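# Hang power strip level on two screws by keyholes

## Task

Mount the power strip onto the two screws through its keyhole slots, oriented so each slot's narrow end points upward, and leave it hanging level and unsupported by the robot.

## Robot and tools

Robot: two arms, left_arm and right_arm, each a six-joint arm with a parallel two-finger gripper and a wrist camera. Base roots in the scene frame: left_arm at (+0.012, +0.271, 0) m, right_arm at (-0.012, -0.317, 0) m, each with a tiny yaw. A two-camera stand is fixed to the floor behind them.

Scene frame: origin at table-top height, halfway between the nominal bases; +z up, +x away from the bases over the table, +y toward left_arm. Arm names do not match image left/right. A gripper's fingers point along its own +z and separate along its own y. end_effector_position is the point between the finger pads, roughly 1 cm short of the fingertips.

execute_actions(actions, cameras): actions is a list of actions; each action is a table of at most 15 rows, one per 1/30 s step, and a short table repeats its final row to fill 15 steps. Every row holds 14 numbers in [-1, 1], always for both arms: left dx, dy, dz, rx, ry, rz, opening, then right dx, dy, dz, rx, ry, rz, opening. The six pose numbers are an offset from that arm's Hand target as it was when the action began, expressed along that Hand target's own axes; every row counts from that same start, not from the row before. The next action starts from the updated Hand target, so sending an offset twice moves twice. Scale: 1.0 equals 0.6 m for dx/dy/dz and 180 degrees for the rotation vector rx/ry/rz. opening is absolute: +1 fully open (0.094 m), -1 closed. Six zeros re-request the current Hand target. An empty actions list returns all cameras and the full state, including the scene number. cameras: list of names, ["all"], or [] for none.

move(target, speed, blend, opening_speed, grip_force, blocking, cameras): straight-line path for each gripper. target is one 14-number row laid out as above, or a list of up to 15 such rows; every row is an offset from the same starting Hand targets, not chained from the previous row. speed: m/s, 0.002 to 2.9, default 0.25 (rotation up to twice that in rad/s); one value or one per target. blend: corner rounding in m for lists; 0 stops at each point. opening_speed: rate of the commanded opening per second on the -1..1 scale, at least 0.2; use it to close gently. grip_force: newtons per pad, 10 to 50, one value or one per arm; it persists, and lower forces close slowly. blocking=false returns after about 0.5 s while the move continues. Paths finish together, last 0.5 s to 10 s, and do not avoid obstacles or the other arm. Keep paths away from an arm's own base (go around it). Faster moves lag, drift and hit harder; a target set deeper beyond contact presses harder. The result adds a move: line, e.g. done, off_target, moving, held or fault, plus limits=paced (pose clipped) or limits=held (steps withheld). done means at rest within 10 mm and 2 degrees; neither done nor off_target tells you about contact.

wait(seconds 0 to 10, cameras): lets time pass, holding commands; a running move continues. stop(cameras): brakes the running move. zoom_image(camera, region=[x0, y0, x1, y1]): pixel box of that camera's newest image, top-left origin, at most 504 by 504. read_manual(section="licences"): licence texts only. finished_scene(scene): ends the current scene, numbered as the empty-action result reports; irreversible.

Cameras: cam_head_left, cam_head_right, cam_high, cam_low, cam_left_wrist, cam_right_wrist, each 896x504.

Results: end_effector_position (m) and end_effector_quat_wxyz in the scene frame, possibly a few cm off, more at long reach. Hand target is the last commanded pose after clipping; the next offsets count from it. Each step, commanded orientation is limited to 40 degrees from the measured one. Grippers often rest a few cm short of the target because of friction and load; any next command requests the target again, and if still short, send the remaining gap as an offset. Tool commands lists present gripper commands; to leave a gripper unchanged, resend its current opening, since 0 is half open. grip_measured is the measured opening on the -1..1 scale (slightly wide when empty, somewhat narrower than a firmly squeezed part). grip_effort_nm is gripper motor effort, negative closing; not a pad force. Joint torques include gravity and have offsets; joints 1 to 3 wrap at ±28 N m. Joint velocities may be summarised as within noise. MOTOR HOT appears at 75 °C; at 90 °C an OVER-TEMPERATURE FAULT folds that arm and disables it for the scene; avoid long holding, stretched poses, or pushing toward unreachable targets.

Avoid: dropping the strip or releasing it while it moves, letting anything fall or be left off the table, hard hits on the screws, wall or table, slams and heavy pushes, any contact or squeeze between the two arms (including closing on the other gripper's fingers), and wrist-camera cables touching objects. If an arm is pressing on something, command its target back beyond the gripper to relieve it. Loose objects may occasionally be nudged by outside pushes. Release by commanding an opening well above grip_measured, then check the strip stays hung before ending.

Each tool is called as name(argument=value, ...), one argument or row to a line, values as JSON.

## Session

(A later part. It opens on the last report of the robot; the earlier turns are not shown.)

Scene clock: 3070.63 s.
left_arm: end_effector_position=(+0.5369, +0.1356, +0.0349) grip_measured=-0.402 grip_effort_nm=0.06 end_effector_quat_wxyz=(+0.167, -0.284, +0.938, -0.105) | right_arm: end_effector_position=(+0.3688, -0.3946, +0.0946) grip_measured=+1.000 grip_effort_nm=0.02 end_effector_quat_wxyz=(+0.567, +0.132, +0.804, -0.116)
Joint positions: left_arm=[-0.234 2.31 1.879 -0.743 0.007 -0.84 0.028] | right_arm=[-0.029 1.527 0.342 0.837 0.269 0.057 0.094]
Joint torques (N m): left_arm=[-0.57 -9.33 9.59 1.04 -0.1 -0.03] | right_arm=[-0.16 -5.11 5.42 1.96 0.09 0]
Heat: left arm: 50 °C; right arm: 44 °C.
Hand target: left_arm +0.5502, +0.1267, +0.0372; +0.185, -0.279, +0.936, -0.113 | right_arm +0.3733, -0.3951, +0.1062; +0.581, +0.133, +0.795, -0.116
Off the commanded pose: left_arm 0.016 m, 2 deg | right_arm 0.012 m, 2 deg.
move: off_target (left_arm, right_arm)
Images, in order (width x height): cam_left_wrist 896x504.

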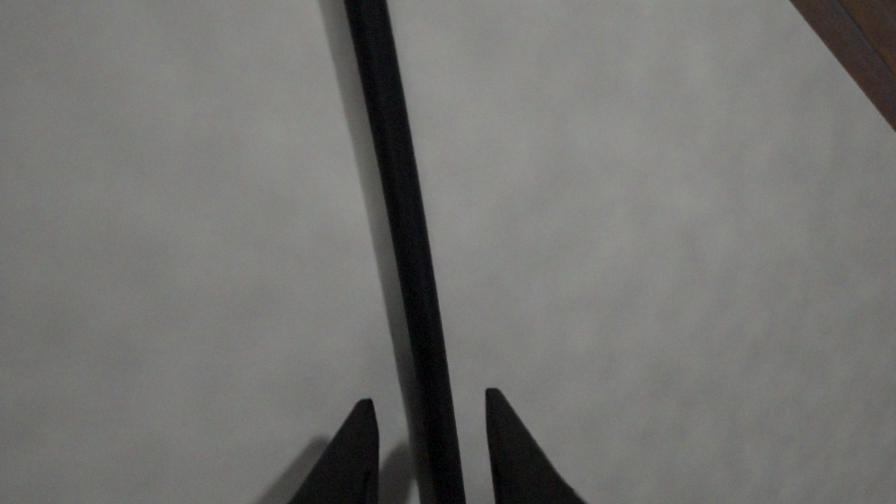

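move(
  target=[0.0099,0.011,0.0318,0,0,0,-0.4,0,0,0,0,0,0,1],
  speed=0.04,
  cameras=["cam_left_wrist"],
)

Scene clock: 3075.50 s.
left_arm: end_effector_position=(+0.5501, +0.1322, +0.0312) grip_measured=-0.402 grip_effort_nm=0.06 end_effector_quat_wxyz=(+0.186, -0.282, +0.934, -0.117) | right_arm: end_effector_position=(+0.3688, -0.3946, +0.0946) grip_measured=+1.000 grip_effort_nm=0.02 end_effector_quat_wxyz=(+0.567, +0.132, +0.804, -0.116)
Joint positions: left_arm=[-0.234 2.33 1.879 -0.676 0.007 -0.84 0.028] | right_arm=[-0.029 1.527 0.342 0.837 0.269 0.057 0.094]
Joint torques (N m): left_arm=[-0.64 -9.39 5.67 1.11 -0.1 -0.04] | right_arm=[-0.01 -5.07 5.44 1.96 0.1 -0.01]
Heat: left arm: 51 °C; right arm: 44 °C.
Hand target: left_arm +0.5502, +0.1267, +0.0162; +0.185, -0.279, +0.936, -0.113 | right_arm +0.3733, -0.3951, +0.1062; +0.581, +0.133, +0.795, -0.116
Off the commanded pose: left_arm 0.016 m, 1 deg | right_arm 0.012 m, 2 deg.
move: off_target (left_arm, right_arm)
Images, in order (width x height): cam_left_wrist 896x504.

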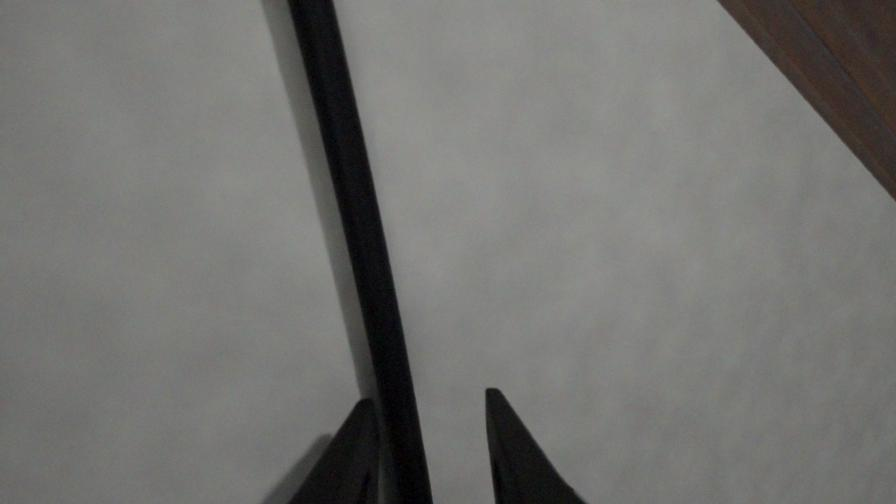

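move(
  target=[0.003,0.015,0.009,0,0,0,-0.4,0,0,0,0,0,0,1],
  speed=0.04,
  cameras=["cam_left_wrist"],
)

Scene clock: 3080.40 s.
left_arm: end_effector_position=(+0.5472, +0.1330, +0.0194) grip_measured=-0.402 grip_effort_nm=0.06 end_effector_quat_wxyz=(+0.186, -0.282, +0.934, -0.117) | right_arm: end_effector_position=(+0.3688, -0.3946, +0.0946) grip_measured=+1.000 grip_effort_nm=0.02 end_effector_quat_wxyz=(+0.567, +0.132, +0.804, -0.116)
Joint positions: left_arm=[-0.234 2.33 1.831 -0.63 0.007 -0.84 0.028] | right_arm=[-0.029 1.527 0.342 0.837 0.269 0.057 0.094]
Joint torques (N m): left_arm=[0.21 -10.04 5.33 1.1 -0.04 0.07] | right_arm=[-0.1 -5.04 5.41 1.95 0.08 0.02]
Heat: left arm: 50 °C; right arm: 44 °C.
Hand target: left_arm +0.5467, +0.1325, +0.0079; +0.185, -0.279, +0.936, -0.113 | right_arm +0.3733, -0.3951, +0.1062; +0.581, +0.133, +0.795, -0.116
Off the commanded pose: left_arm 0.011 m, 1 deg | right_arm 0.012 m, 2 deg.
move: off_target (left_arm, right_arm)
Images, in order (width x height): cam_left_wrist 896x504.

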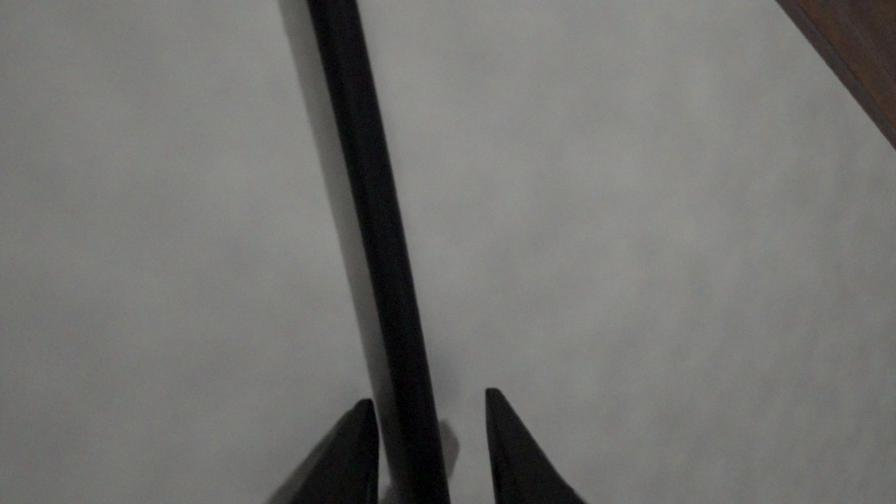

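move(
  target=[0.002,0.004,0.006,0,0,0,-0.4,0,0,0,0,0,0,1],
  speed=0.04,
)

move(
  target=[0,0,0,0,0,0,-0.95,0,0,0,0,0,0,1],
  opening_speed=0.6,
  cameras=["cam_left_wrist"],
)

Scene clock: 3084.60 s.
left_arm: end_effector_position=(+0.5502, +0.1322, +0.0193) grip_measured=-0.402 grip_effort_nm=0.06 end_effector_quat_wxyz=(+0.193, -0.282, +0.932, -0.121) | right_arm: end_effector_position=(+0.3688, -0.3946, +0.0946) grip_measured=+1.000 grip_effort_nm=0.02 end_effector_quat_wxyz=(+0.567, +0.132, +0.804, -0.116)
Joint positions: left_arm=[-0.234 2.33 1.824 -0.606 0.007 -0.84 0.028] | right_arm=[-0.029 1.527 0.342 0.837 0.269 0.057 0.094]
Joint torques (N m): left_arm=[0.29 -9.96 4.88 1.02 -0.03 0.09] | right_arm=[0.09 -5.07 5.41 1.98 0.08 -0.01]
Heat: left arm: 49 °C; right arm: 44 °C.
Hand target: left_arm +0.5461, +0.1334, +0.0036; +0.185, -0.279, +0.936, -0.113 | right_arm +0.3733, -0.3951, +0.1062; +0.581, +0.133, +0.795, -0.116
Off the commanded pose: left_arm 0.016 m, 1 deg | right_arm 0.012 m, 2 deg.
move: off_target (left_arm, right_arm)

Scene clock: 3086.03 s.
left_arm: end_effector_position=(+0.5486, +0.1330, +0.0168) grip_measured=-0.820 grip_effort_nm=-1.05 end_effector_quat_wxyz=(+0.191, -0.282, +0.933, -0.119) | right_arm: end_effector_position=(+0.3688, -0.3946, +0.0946) grip_measured=+1.000 grip_effort_nm=0.02 end_effector_quat_wxyz=(+0.567, +0.132, +0.804, -0.116)
Joint positions: left_arm=[-0.234 2.33 1.816 -0.604 0.004 -0.84 0.008] | right_arm=[-0.029 1.527 0.342 0.837 0.269 0.057 0.094]
Joint torques (N m): left_arm=[0.35 -9.89 5.3 1.01 -0.02 0.11] | right_arm=[-0.08 -5.08 5.41 1.95 0.1 0.03]
Heat: left arm: 49 °C; right arm: 44 °C.
Hand target: left_arm +0.5461, +0.1333, +0.0036; +0.185, -0.279, +0.936, -0.113 | right_arm +0.3733, -0.3951, +0.1062; +0.581, +0.133, +0.795, -0.116
Off the commanded pose: left_arm 0.014 m, 1 deg | right_arm 0.012 m, 2 deg.
move: off_target (left_arm, right_arm)
Images, in order (width x height): cam_left_wrist 896x504.

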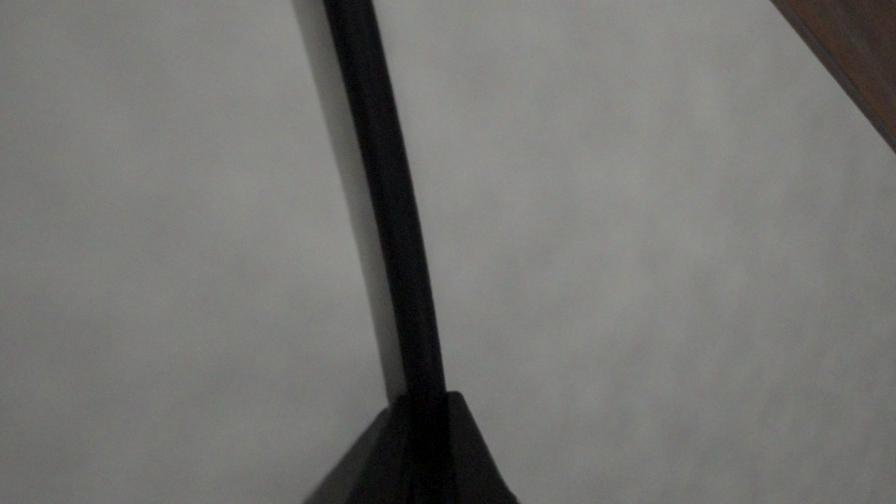

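move(
  target=[0.1188,0.0382,-0.0725,0,0,0,-0.95,0,0,0,0,0,0,1],
  speed=0.06,
  cameras=["cam_left_wrist","cam_head_left","cam_high"],
)

zoom_image(
  camera="cam_head_left",
  region=[330, 70, 510, 310],
)

Scene clock: 3093.73 s.
left_arm: end_effector_position=(+0.4804, +0.1253, +0.0152) grip_measured=-0.821 grip_effort_nm=-1.05 end_effector_quat_wxyz=(+0.203, -0.289, +0.928, -0.118) | right_arm: end_effector_position=(+0.3688, -0.3946, +0.0946) grip_measured=+1.000 grip_effort_nm=0.02 end_effector_quat_wxyz=(+0.567, +0.132, +0.804, -0.116)
Joint positions: left_arm=[-0.302 2.086 1.394 -0.408 -0.043 -0.914 0.008] | right_arm=[-0.029 1.527 0.342 0.837 0.269 0.057 0.094]
Joint torques (N m): left_arm=[-1.62 -11.47 4.33 0.46 0.04 -0.04] | right_arm=[-0.05 -5.22 5.42 1.96 0.09 -0.02]
Heat: left arm: 48 °C; right arm: 44 °C.
Hand target: left_arm +0.4620, +0.1167, +0.0157; +0.185, -0.279, +0.936, -0.113 | right_arm +0.3733, -0.3951, +0.1062; +0.581, +0.133, +0.795, -0.116
Off the commanded pose: left_arm 0.020 m, 3 deg | right_arm 0.012 m, 2 deg.
move: off_target (left_arm, right_arm)
Images, in order (width x height): cam_head_left 896x504, cam_high 896x504, cam_left_wrist 896x504.

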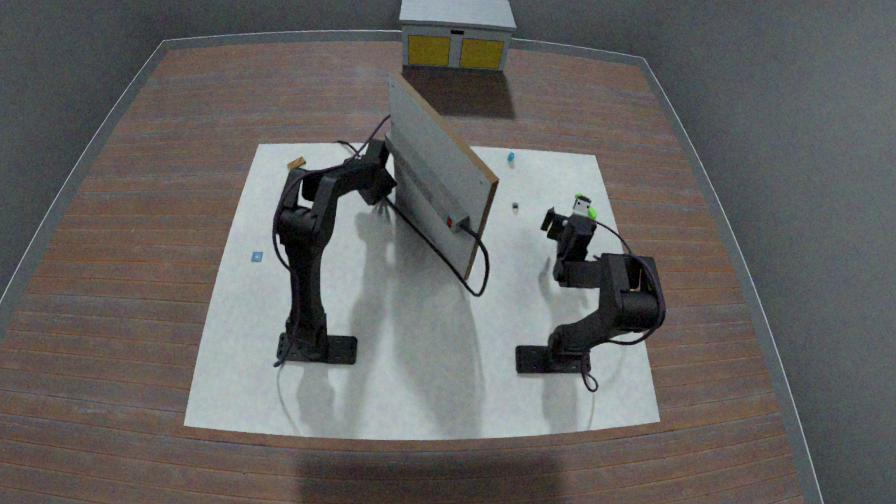

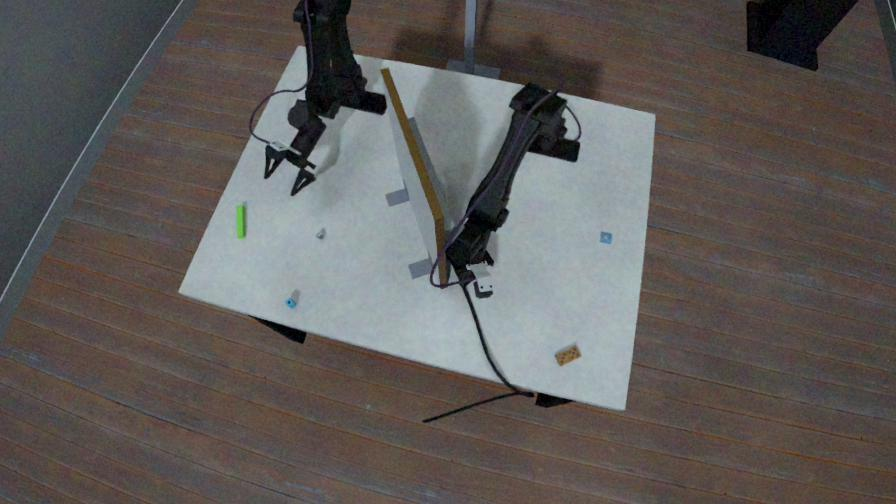

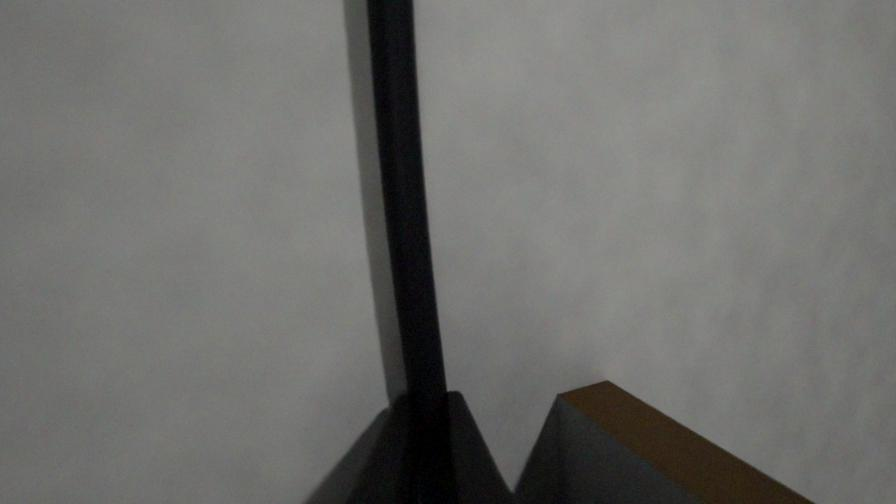

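Scaled by 2.100.

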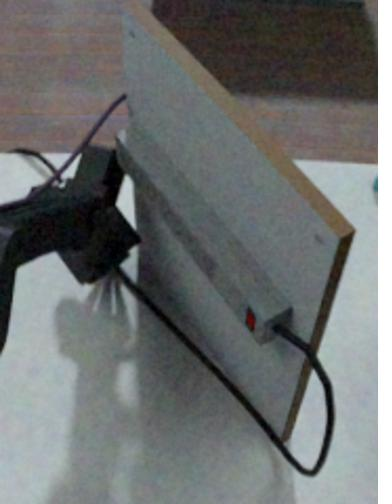

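move(
  target=[0.104,0.003,-0.04,0,0,0,-0.95,0,0,0,0,0,0,1],
  speed=0.06,
  cameras=["cam_head_left","cam_head_right"],
)

zoom_image(
  camera="cam_head_left",
  region=[330, 70, 510, 310],
)

Scene clock: 3103.43 s.
left_arm: end_effector_position=(+0.4237, +0.1097, +0.0146) grip_measured=-0.821 grip_effort_nm=-1.05 end_effector_quat_wxyz=(+0.201, -0.307, +0.924, -0.105) | right_arm: end_effector_position=(+0.3688, -0.3946, +0.0946) grip_measured=+1.000 grip_effort_nm=0.02 end_effector_quat_wxyz=(+0.567, +0.132, +0.804, -0.116)
Joint positions: left_arm=[-0.405 1.941 1.184 -0.37 -0.115 -1.038 0.008] | right_arm=[-0.029 1.527 0.342 0.837 0.269 0.057 0.094]
Joint torques (N m): left_arm=[-3.97 -10.44 4.82 0.5 0.17 0] | right_arm=[-0.05 -5.11 5.31 1.96 0.07 0.04]
Heat: left arm: 48 °C; right arm: 44 °C.
Hand target: left_arm +0.4029, +0.0856, +0.0192; +0.185, -0.279, +0.936, -0.113 | right_arm +0.3733, -0.3951, +0.1062; +0.581, +0.133, +0.795, -0.116
Off the commanded pose: left_arm 0.032 m, 4 deg | right_arm 0.012 m, 2 deg.
move: off_target (left_arm, right_arm)
Images, in order (width x height): cam_head_left 896x504, cam_head_right 896x504.

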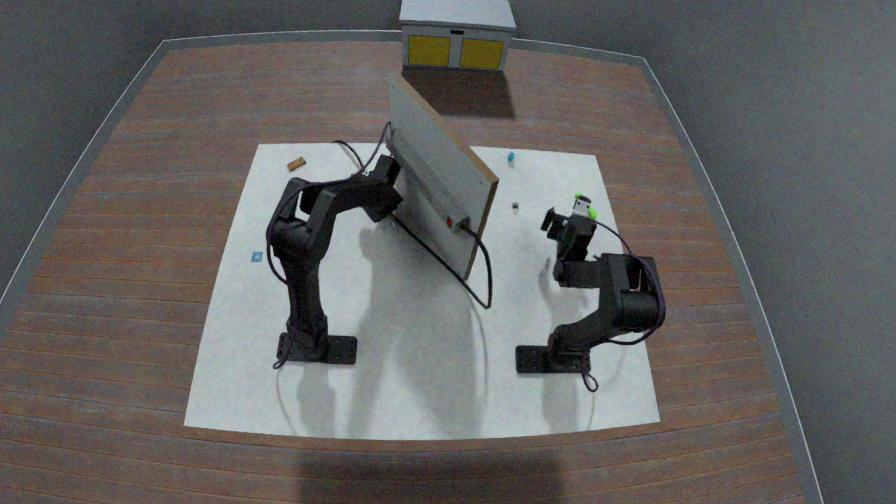

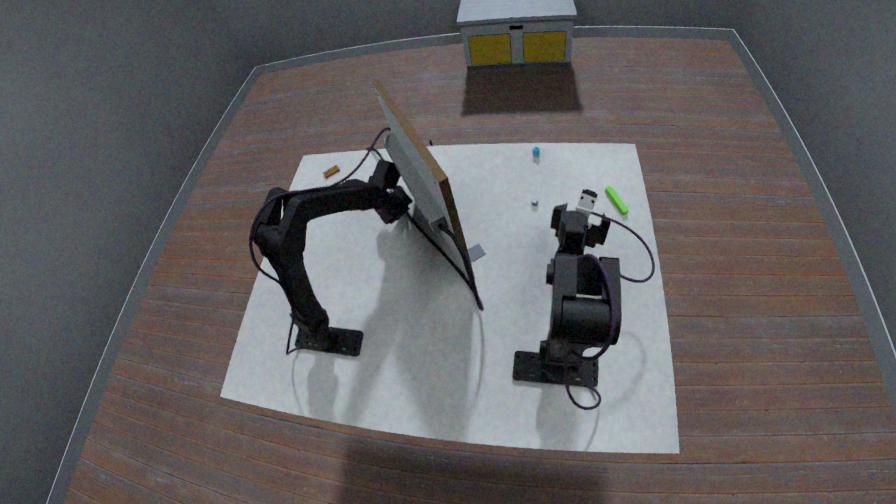

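Scaled by 2.100.

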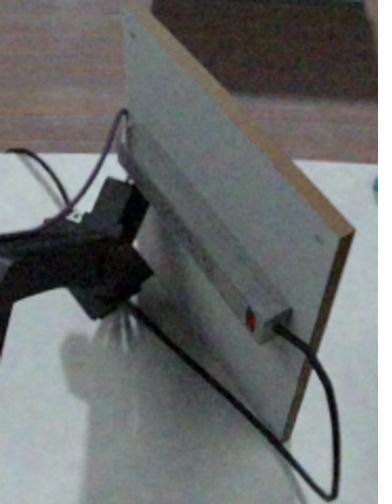

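move(
  target=[0,0,0,0,0,0,-0.35,0,0,0,0,0,0,1],
  opening_speed=0.5,
)

move(
  target=[
    [0,0.02,-0.15,0,0,0,-0.35,0,0,0,0,0,0,1],
    [0.05,0.22,-0.25,0,0,0,-0.5,0,0,0,0,0,0,1],
  ],
  speed=0.12,
  blend=0.03,
  cameras=["cam_head_left","cam_high","cam_head_right"],
)

zoom_image(
  camera="cam_head_left",
  region=[330, 70, 510, 310],
)

Scene clock: 3111.60 s.
left_arm: end_effector_position=(+0.4225, +0.1069, +0.0174) grip_measured=-0.352 grip_effort_nm=0.09 end_effector_quat_wxyz=(+0.201, -0.305, +0.924, -0.110) | right_arm: end_effector_position=(+0.3688, -0.3946, +0.0946) grip_measured=+1.000 grip_effort_nm=0.02 end_effector_quat_wxyz=(+0.567, +0.132, +0.804, -0.116)
Joint positions: left_arm=[-0.409 1.932 1.181 -0.37 -0.109 -1.04 0.03] | right_arm=[-0.029 1.527 0.342 0.837 0.269 0.057 0.094]
Joint torques (N m): left_arm=[-3.71 -9.77 5.08 0.49 0.1 -0.01] | right_arm=[-0.05 -5.15 5.39 1.98 0.1 0.01]
Heat: left arm: 47 °C; right arm: 44 °C.
Hand target: left_arm +0.4029, +0.0856, +0.0192; +0.185, -0.279, +0.936, -0.113 | right_arm +0.3733, -0.3951, +0.1062; +0.581, +0.133, +0.795, -0.116
Off the commanded pose: left_arm 0.029 m, 4 deg | right_arm 0.012 m, 2 deg.
move: off_target (left_arm, right_arm)

Scene clock: 3115.10 s.
left_arm: end_effector_position=(+0.2657, +0.1901, +0.1077) grip_measured=-0.498 grip_effort_nm=-0.11 end_effector_quat_wxyz=(+0.195, -0.284, +0.931, -0.119) | right_arm: end_effector_position=(+0.3688, -0.3946, +0.0946) grip_measured=+1.000 grip_effort_nm=0.02 end_effector_quat_wxyz=(+0.567, +0.132, +0.804, -0.116)
Joint positions: left_arm=[-0.322 1.116 0.782 -0.777 -0.04 -0.922 0.024] | right_arm=[-0.029 1.527 0.342 0.837 0.269 0.057 0.094]
Joint torques (N m): left_arm=[0.51 -3.97 5.97 0.46 0.05 0.14] | right_arm=[-0.09 -5.22 5.53 1.99 0.12 0.02]
Heat: left arm: 47 °C; right arm: 44 °C.
Hand target: left_arm +0.2549, +0.1931, +0.1051; +0.185, -0.279, +0.936, -0.113 | right_arm +0.3733, -0.3951, +0.1062; +0.581, +0.133, +0.795, -0.116
Off the commanded pose: left_arm 0.011 m, 2 deg | right_arm 0.012 m, 2 deg.
move: off_target (left_arm, right_arm); target 2's new opening was sent with left_arm's hand 0.011 m and 2 deg from that target
Images, in order (width x height): cam_head_left 896x504, cam_head_right 896x504, cam_high 896x504.

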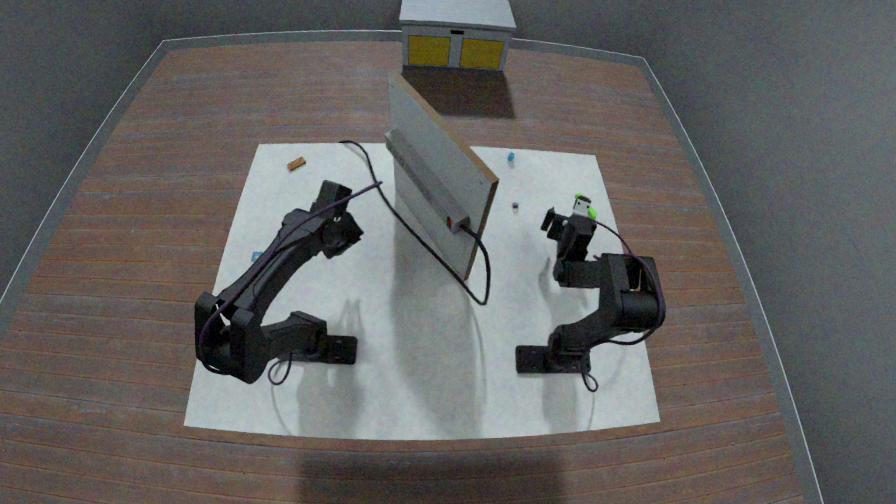

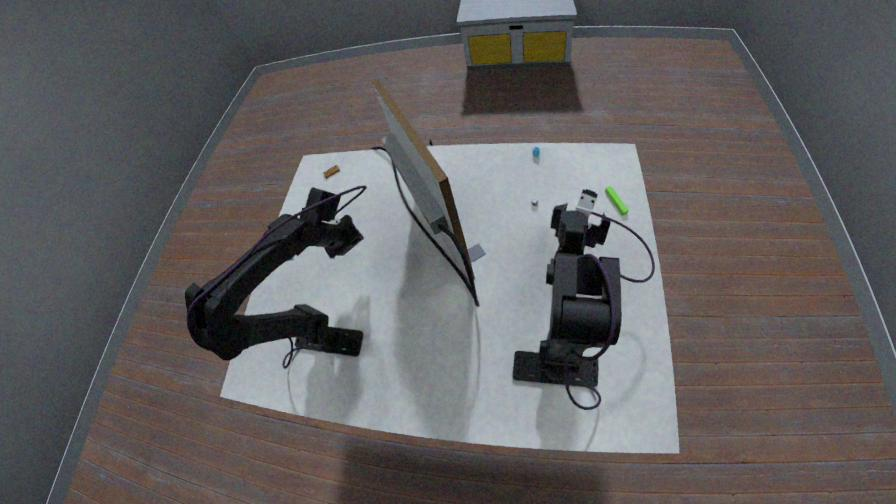

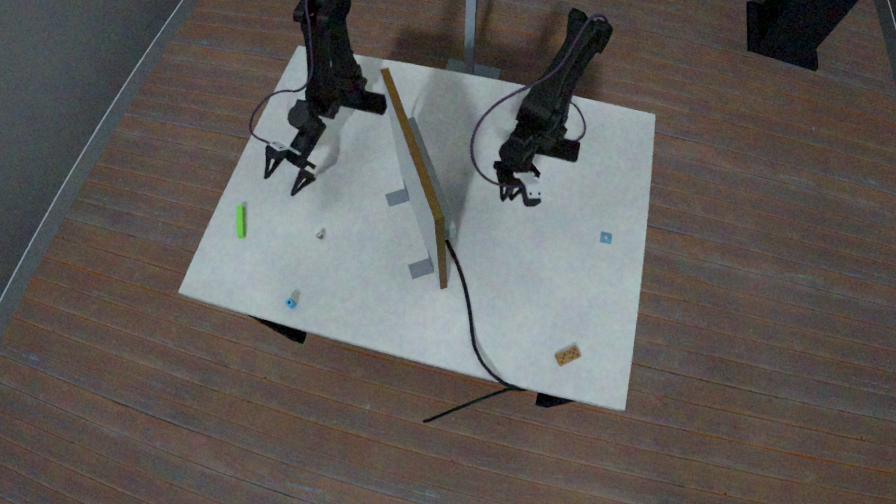

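Scaled by 2.100.

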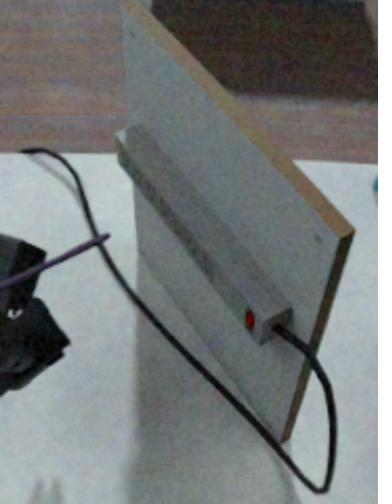

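zoom_image(
  camera="cam_head_left",
  region=[380, 110, 440, 170],
)

zoom_image(
  camera="cam_head_left",
  region=[420, 175, 480, 235],
)

zoom_image(
  camera="cam_head_right",
  region=[365, 75, 475, 235],
)

Scaled by 8.400.

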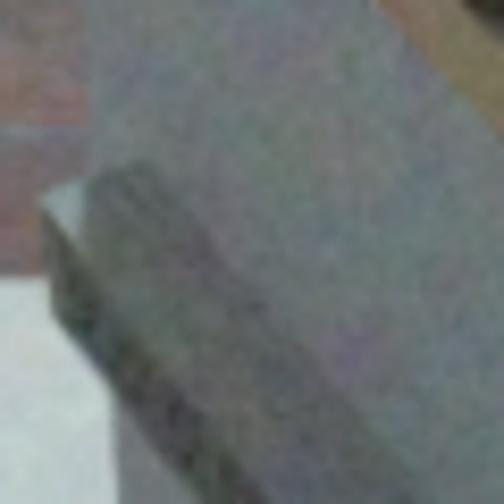

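Scaled by 8.400.

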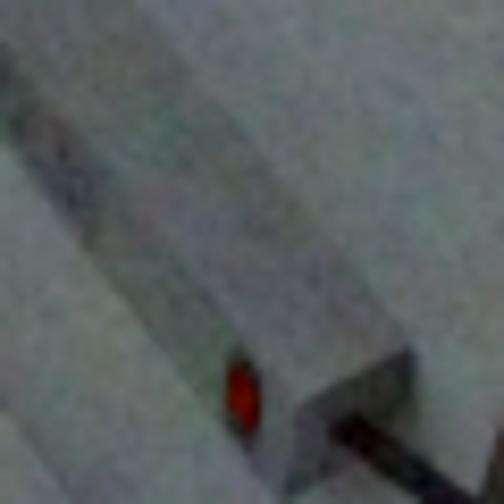

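Scaled by 3.150.

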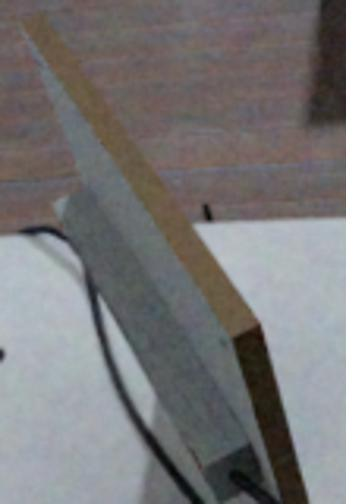

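move(
  target=[-0.08,-0.089,-0.257,0.36,0,0,-0.5,0,0,0,0,0,0,1],
  speed=0.15,
  cameras=["cam_left_wrist","cam_head_left"],
)

Scene clock: 3134.80 s.
left_arm: end_effector_position=(+0.2590, +0.1954, +0.2689) grip_measured=-0.498 grip_effort_nm=-0.11 end_effector_quat_wxyz=(+0.291, -0.160, +0.735, -0.591) | right_arm: end_effector_position=(+0.3688, -0.3946, +0.0946) grip_measured=+1.000 grip_effort_nm=0.02 end_effector_quat_wxyz=(+0.567, +0.132, +0.804, -0.116)
Joint positions: left_arm=[0.453 0.808 0.639 -0.349 1.3 -0.826 0.024] | right_arm=[-0.029 1.527 0.342 0.837 0.269 0.057 0.094]
Joint torques (N m): left_arm=[0.28 -1.92 6.2 1.55 0.74 0.02] | right_arm=[-0.06 -5.14 5.53 1.98 0.1 -0.04]
Heat: left arm: 47 °C; right arm: 44 °C.
Hand target: left_arm +0.2548, +0.1933, +0.2752; +0.305, -0.137, +0.729, -0.597 | right_arm +0.3733, -0.3951, +0.1062; +0.581, +0.133, +0.795, -0.116
Off the commanded pose: left_arm 0.008 m, 3 deg | right_arm 0.012 m, 2 deg.
move: off_target (left_arm, right_arm)
Images, in order (width x height): cam_head_left 896x504, cam_left_wrist 896x504.

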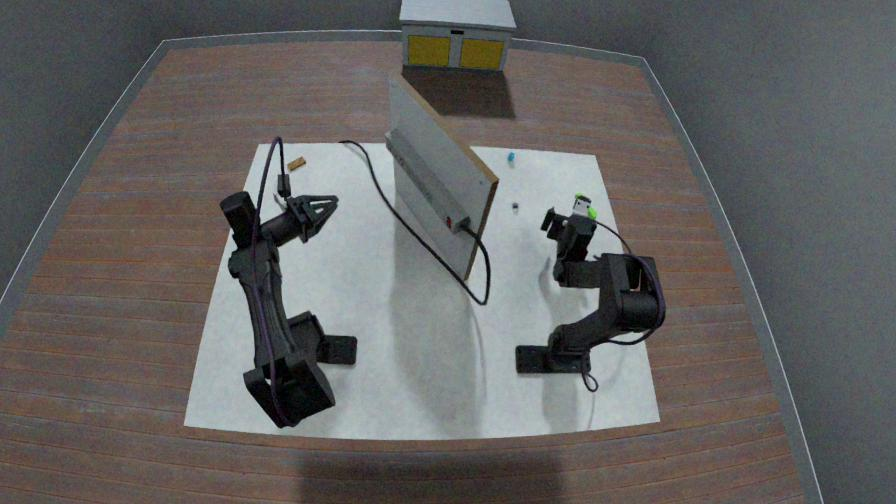

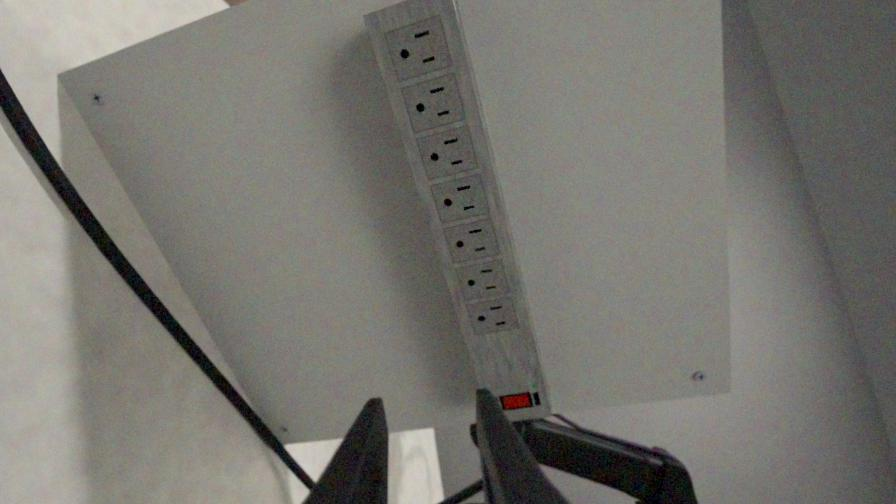

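zoom_image(
  camera="cam_left_wrist",
  region=[350, 0, 500, 150],
)

zoom_image(
  camera="cam_left_wrist",
  region=[430, 280, 580, 430],
)

zoom_image(
  camera="cam_left_wrist",
  region=[40, 40, 300, 300],
)

zoom_image(
  camera="cam_left_wrist",
  region=[180, 280, 330, 480],
)

zoom_image(
  camera="cam_left_wrist",
  region=[640, 0, 760, 420],
)

Scaled by 3.360.

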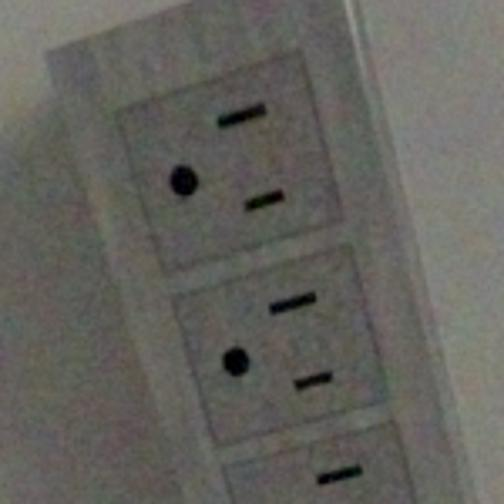

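Scaled by 3.360.

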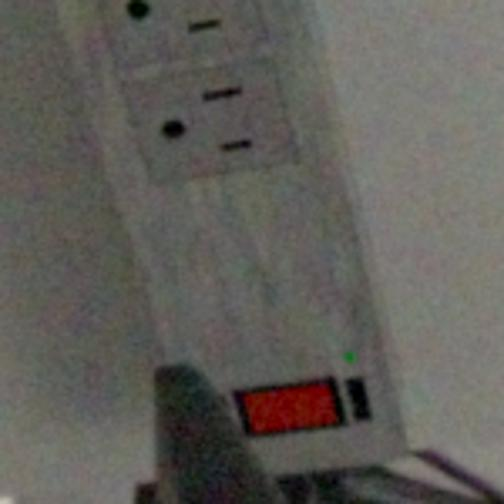

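Scaled by 1.938.

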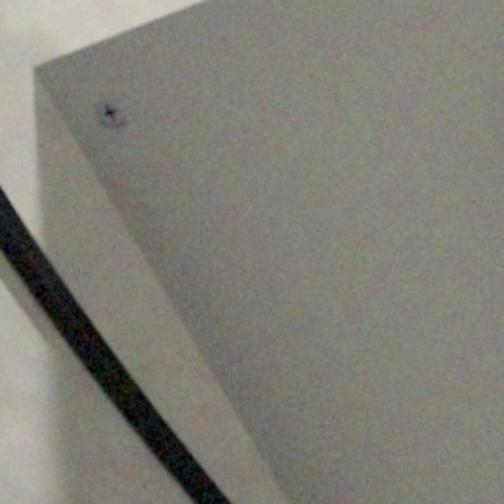

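Scaled by 2.520.

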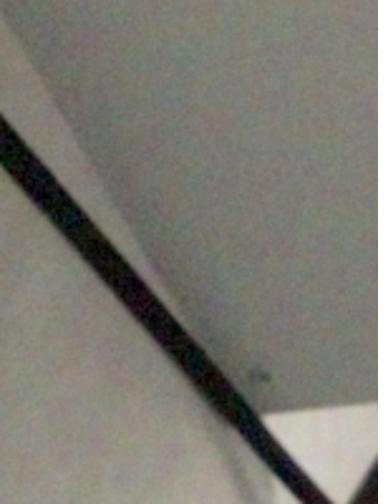

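Scaled by 1.200.

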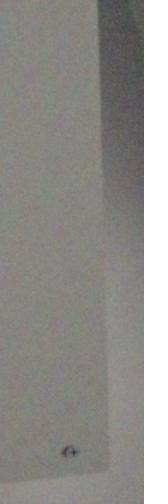

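finished_scene(
  scene=1,
)

The scene is finished: the task was done.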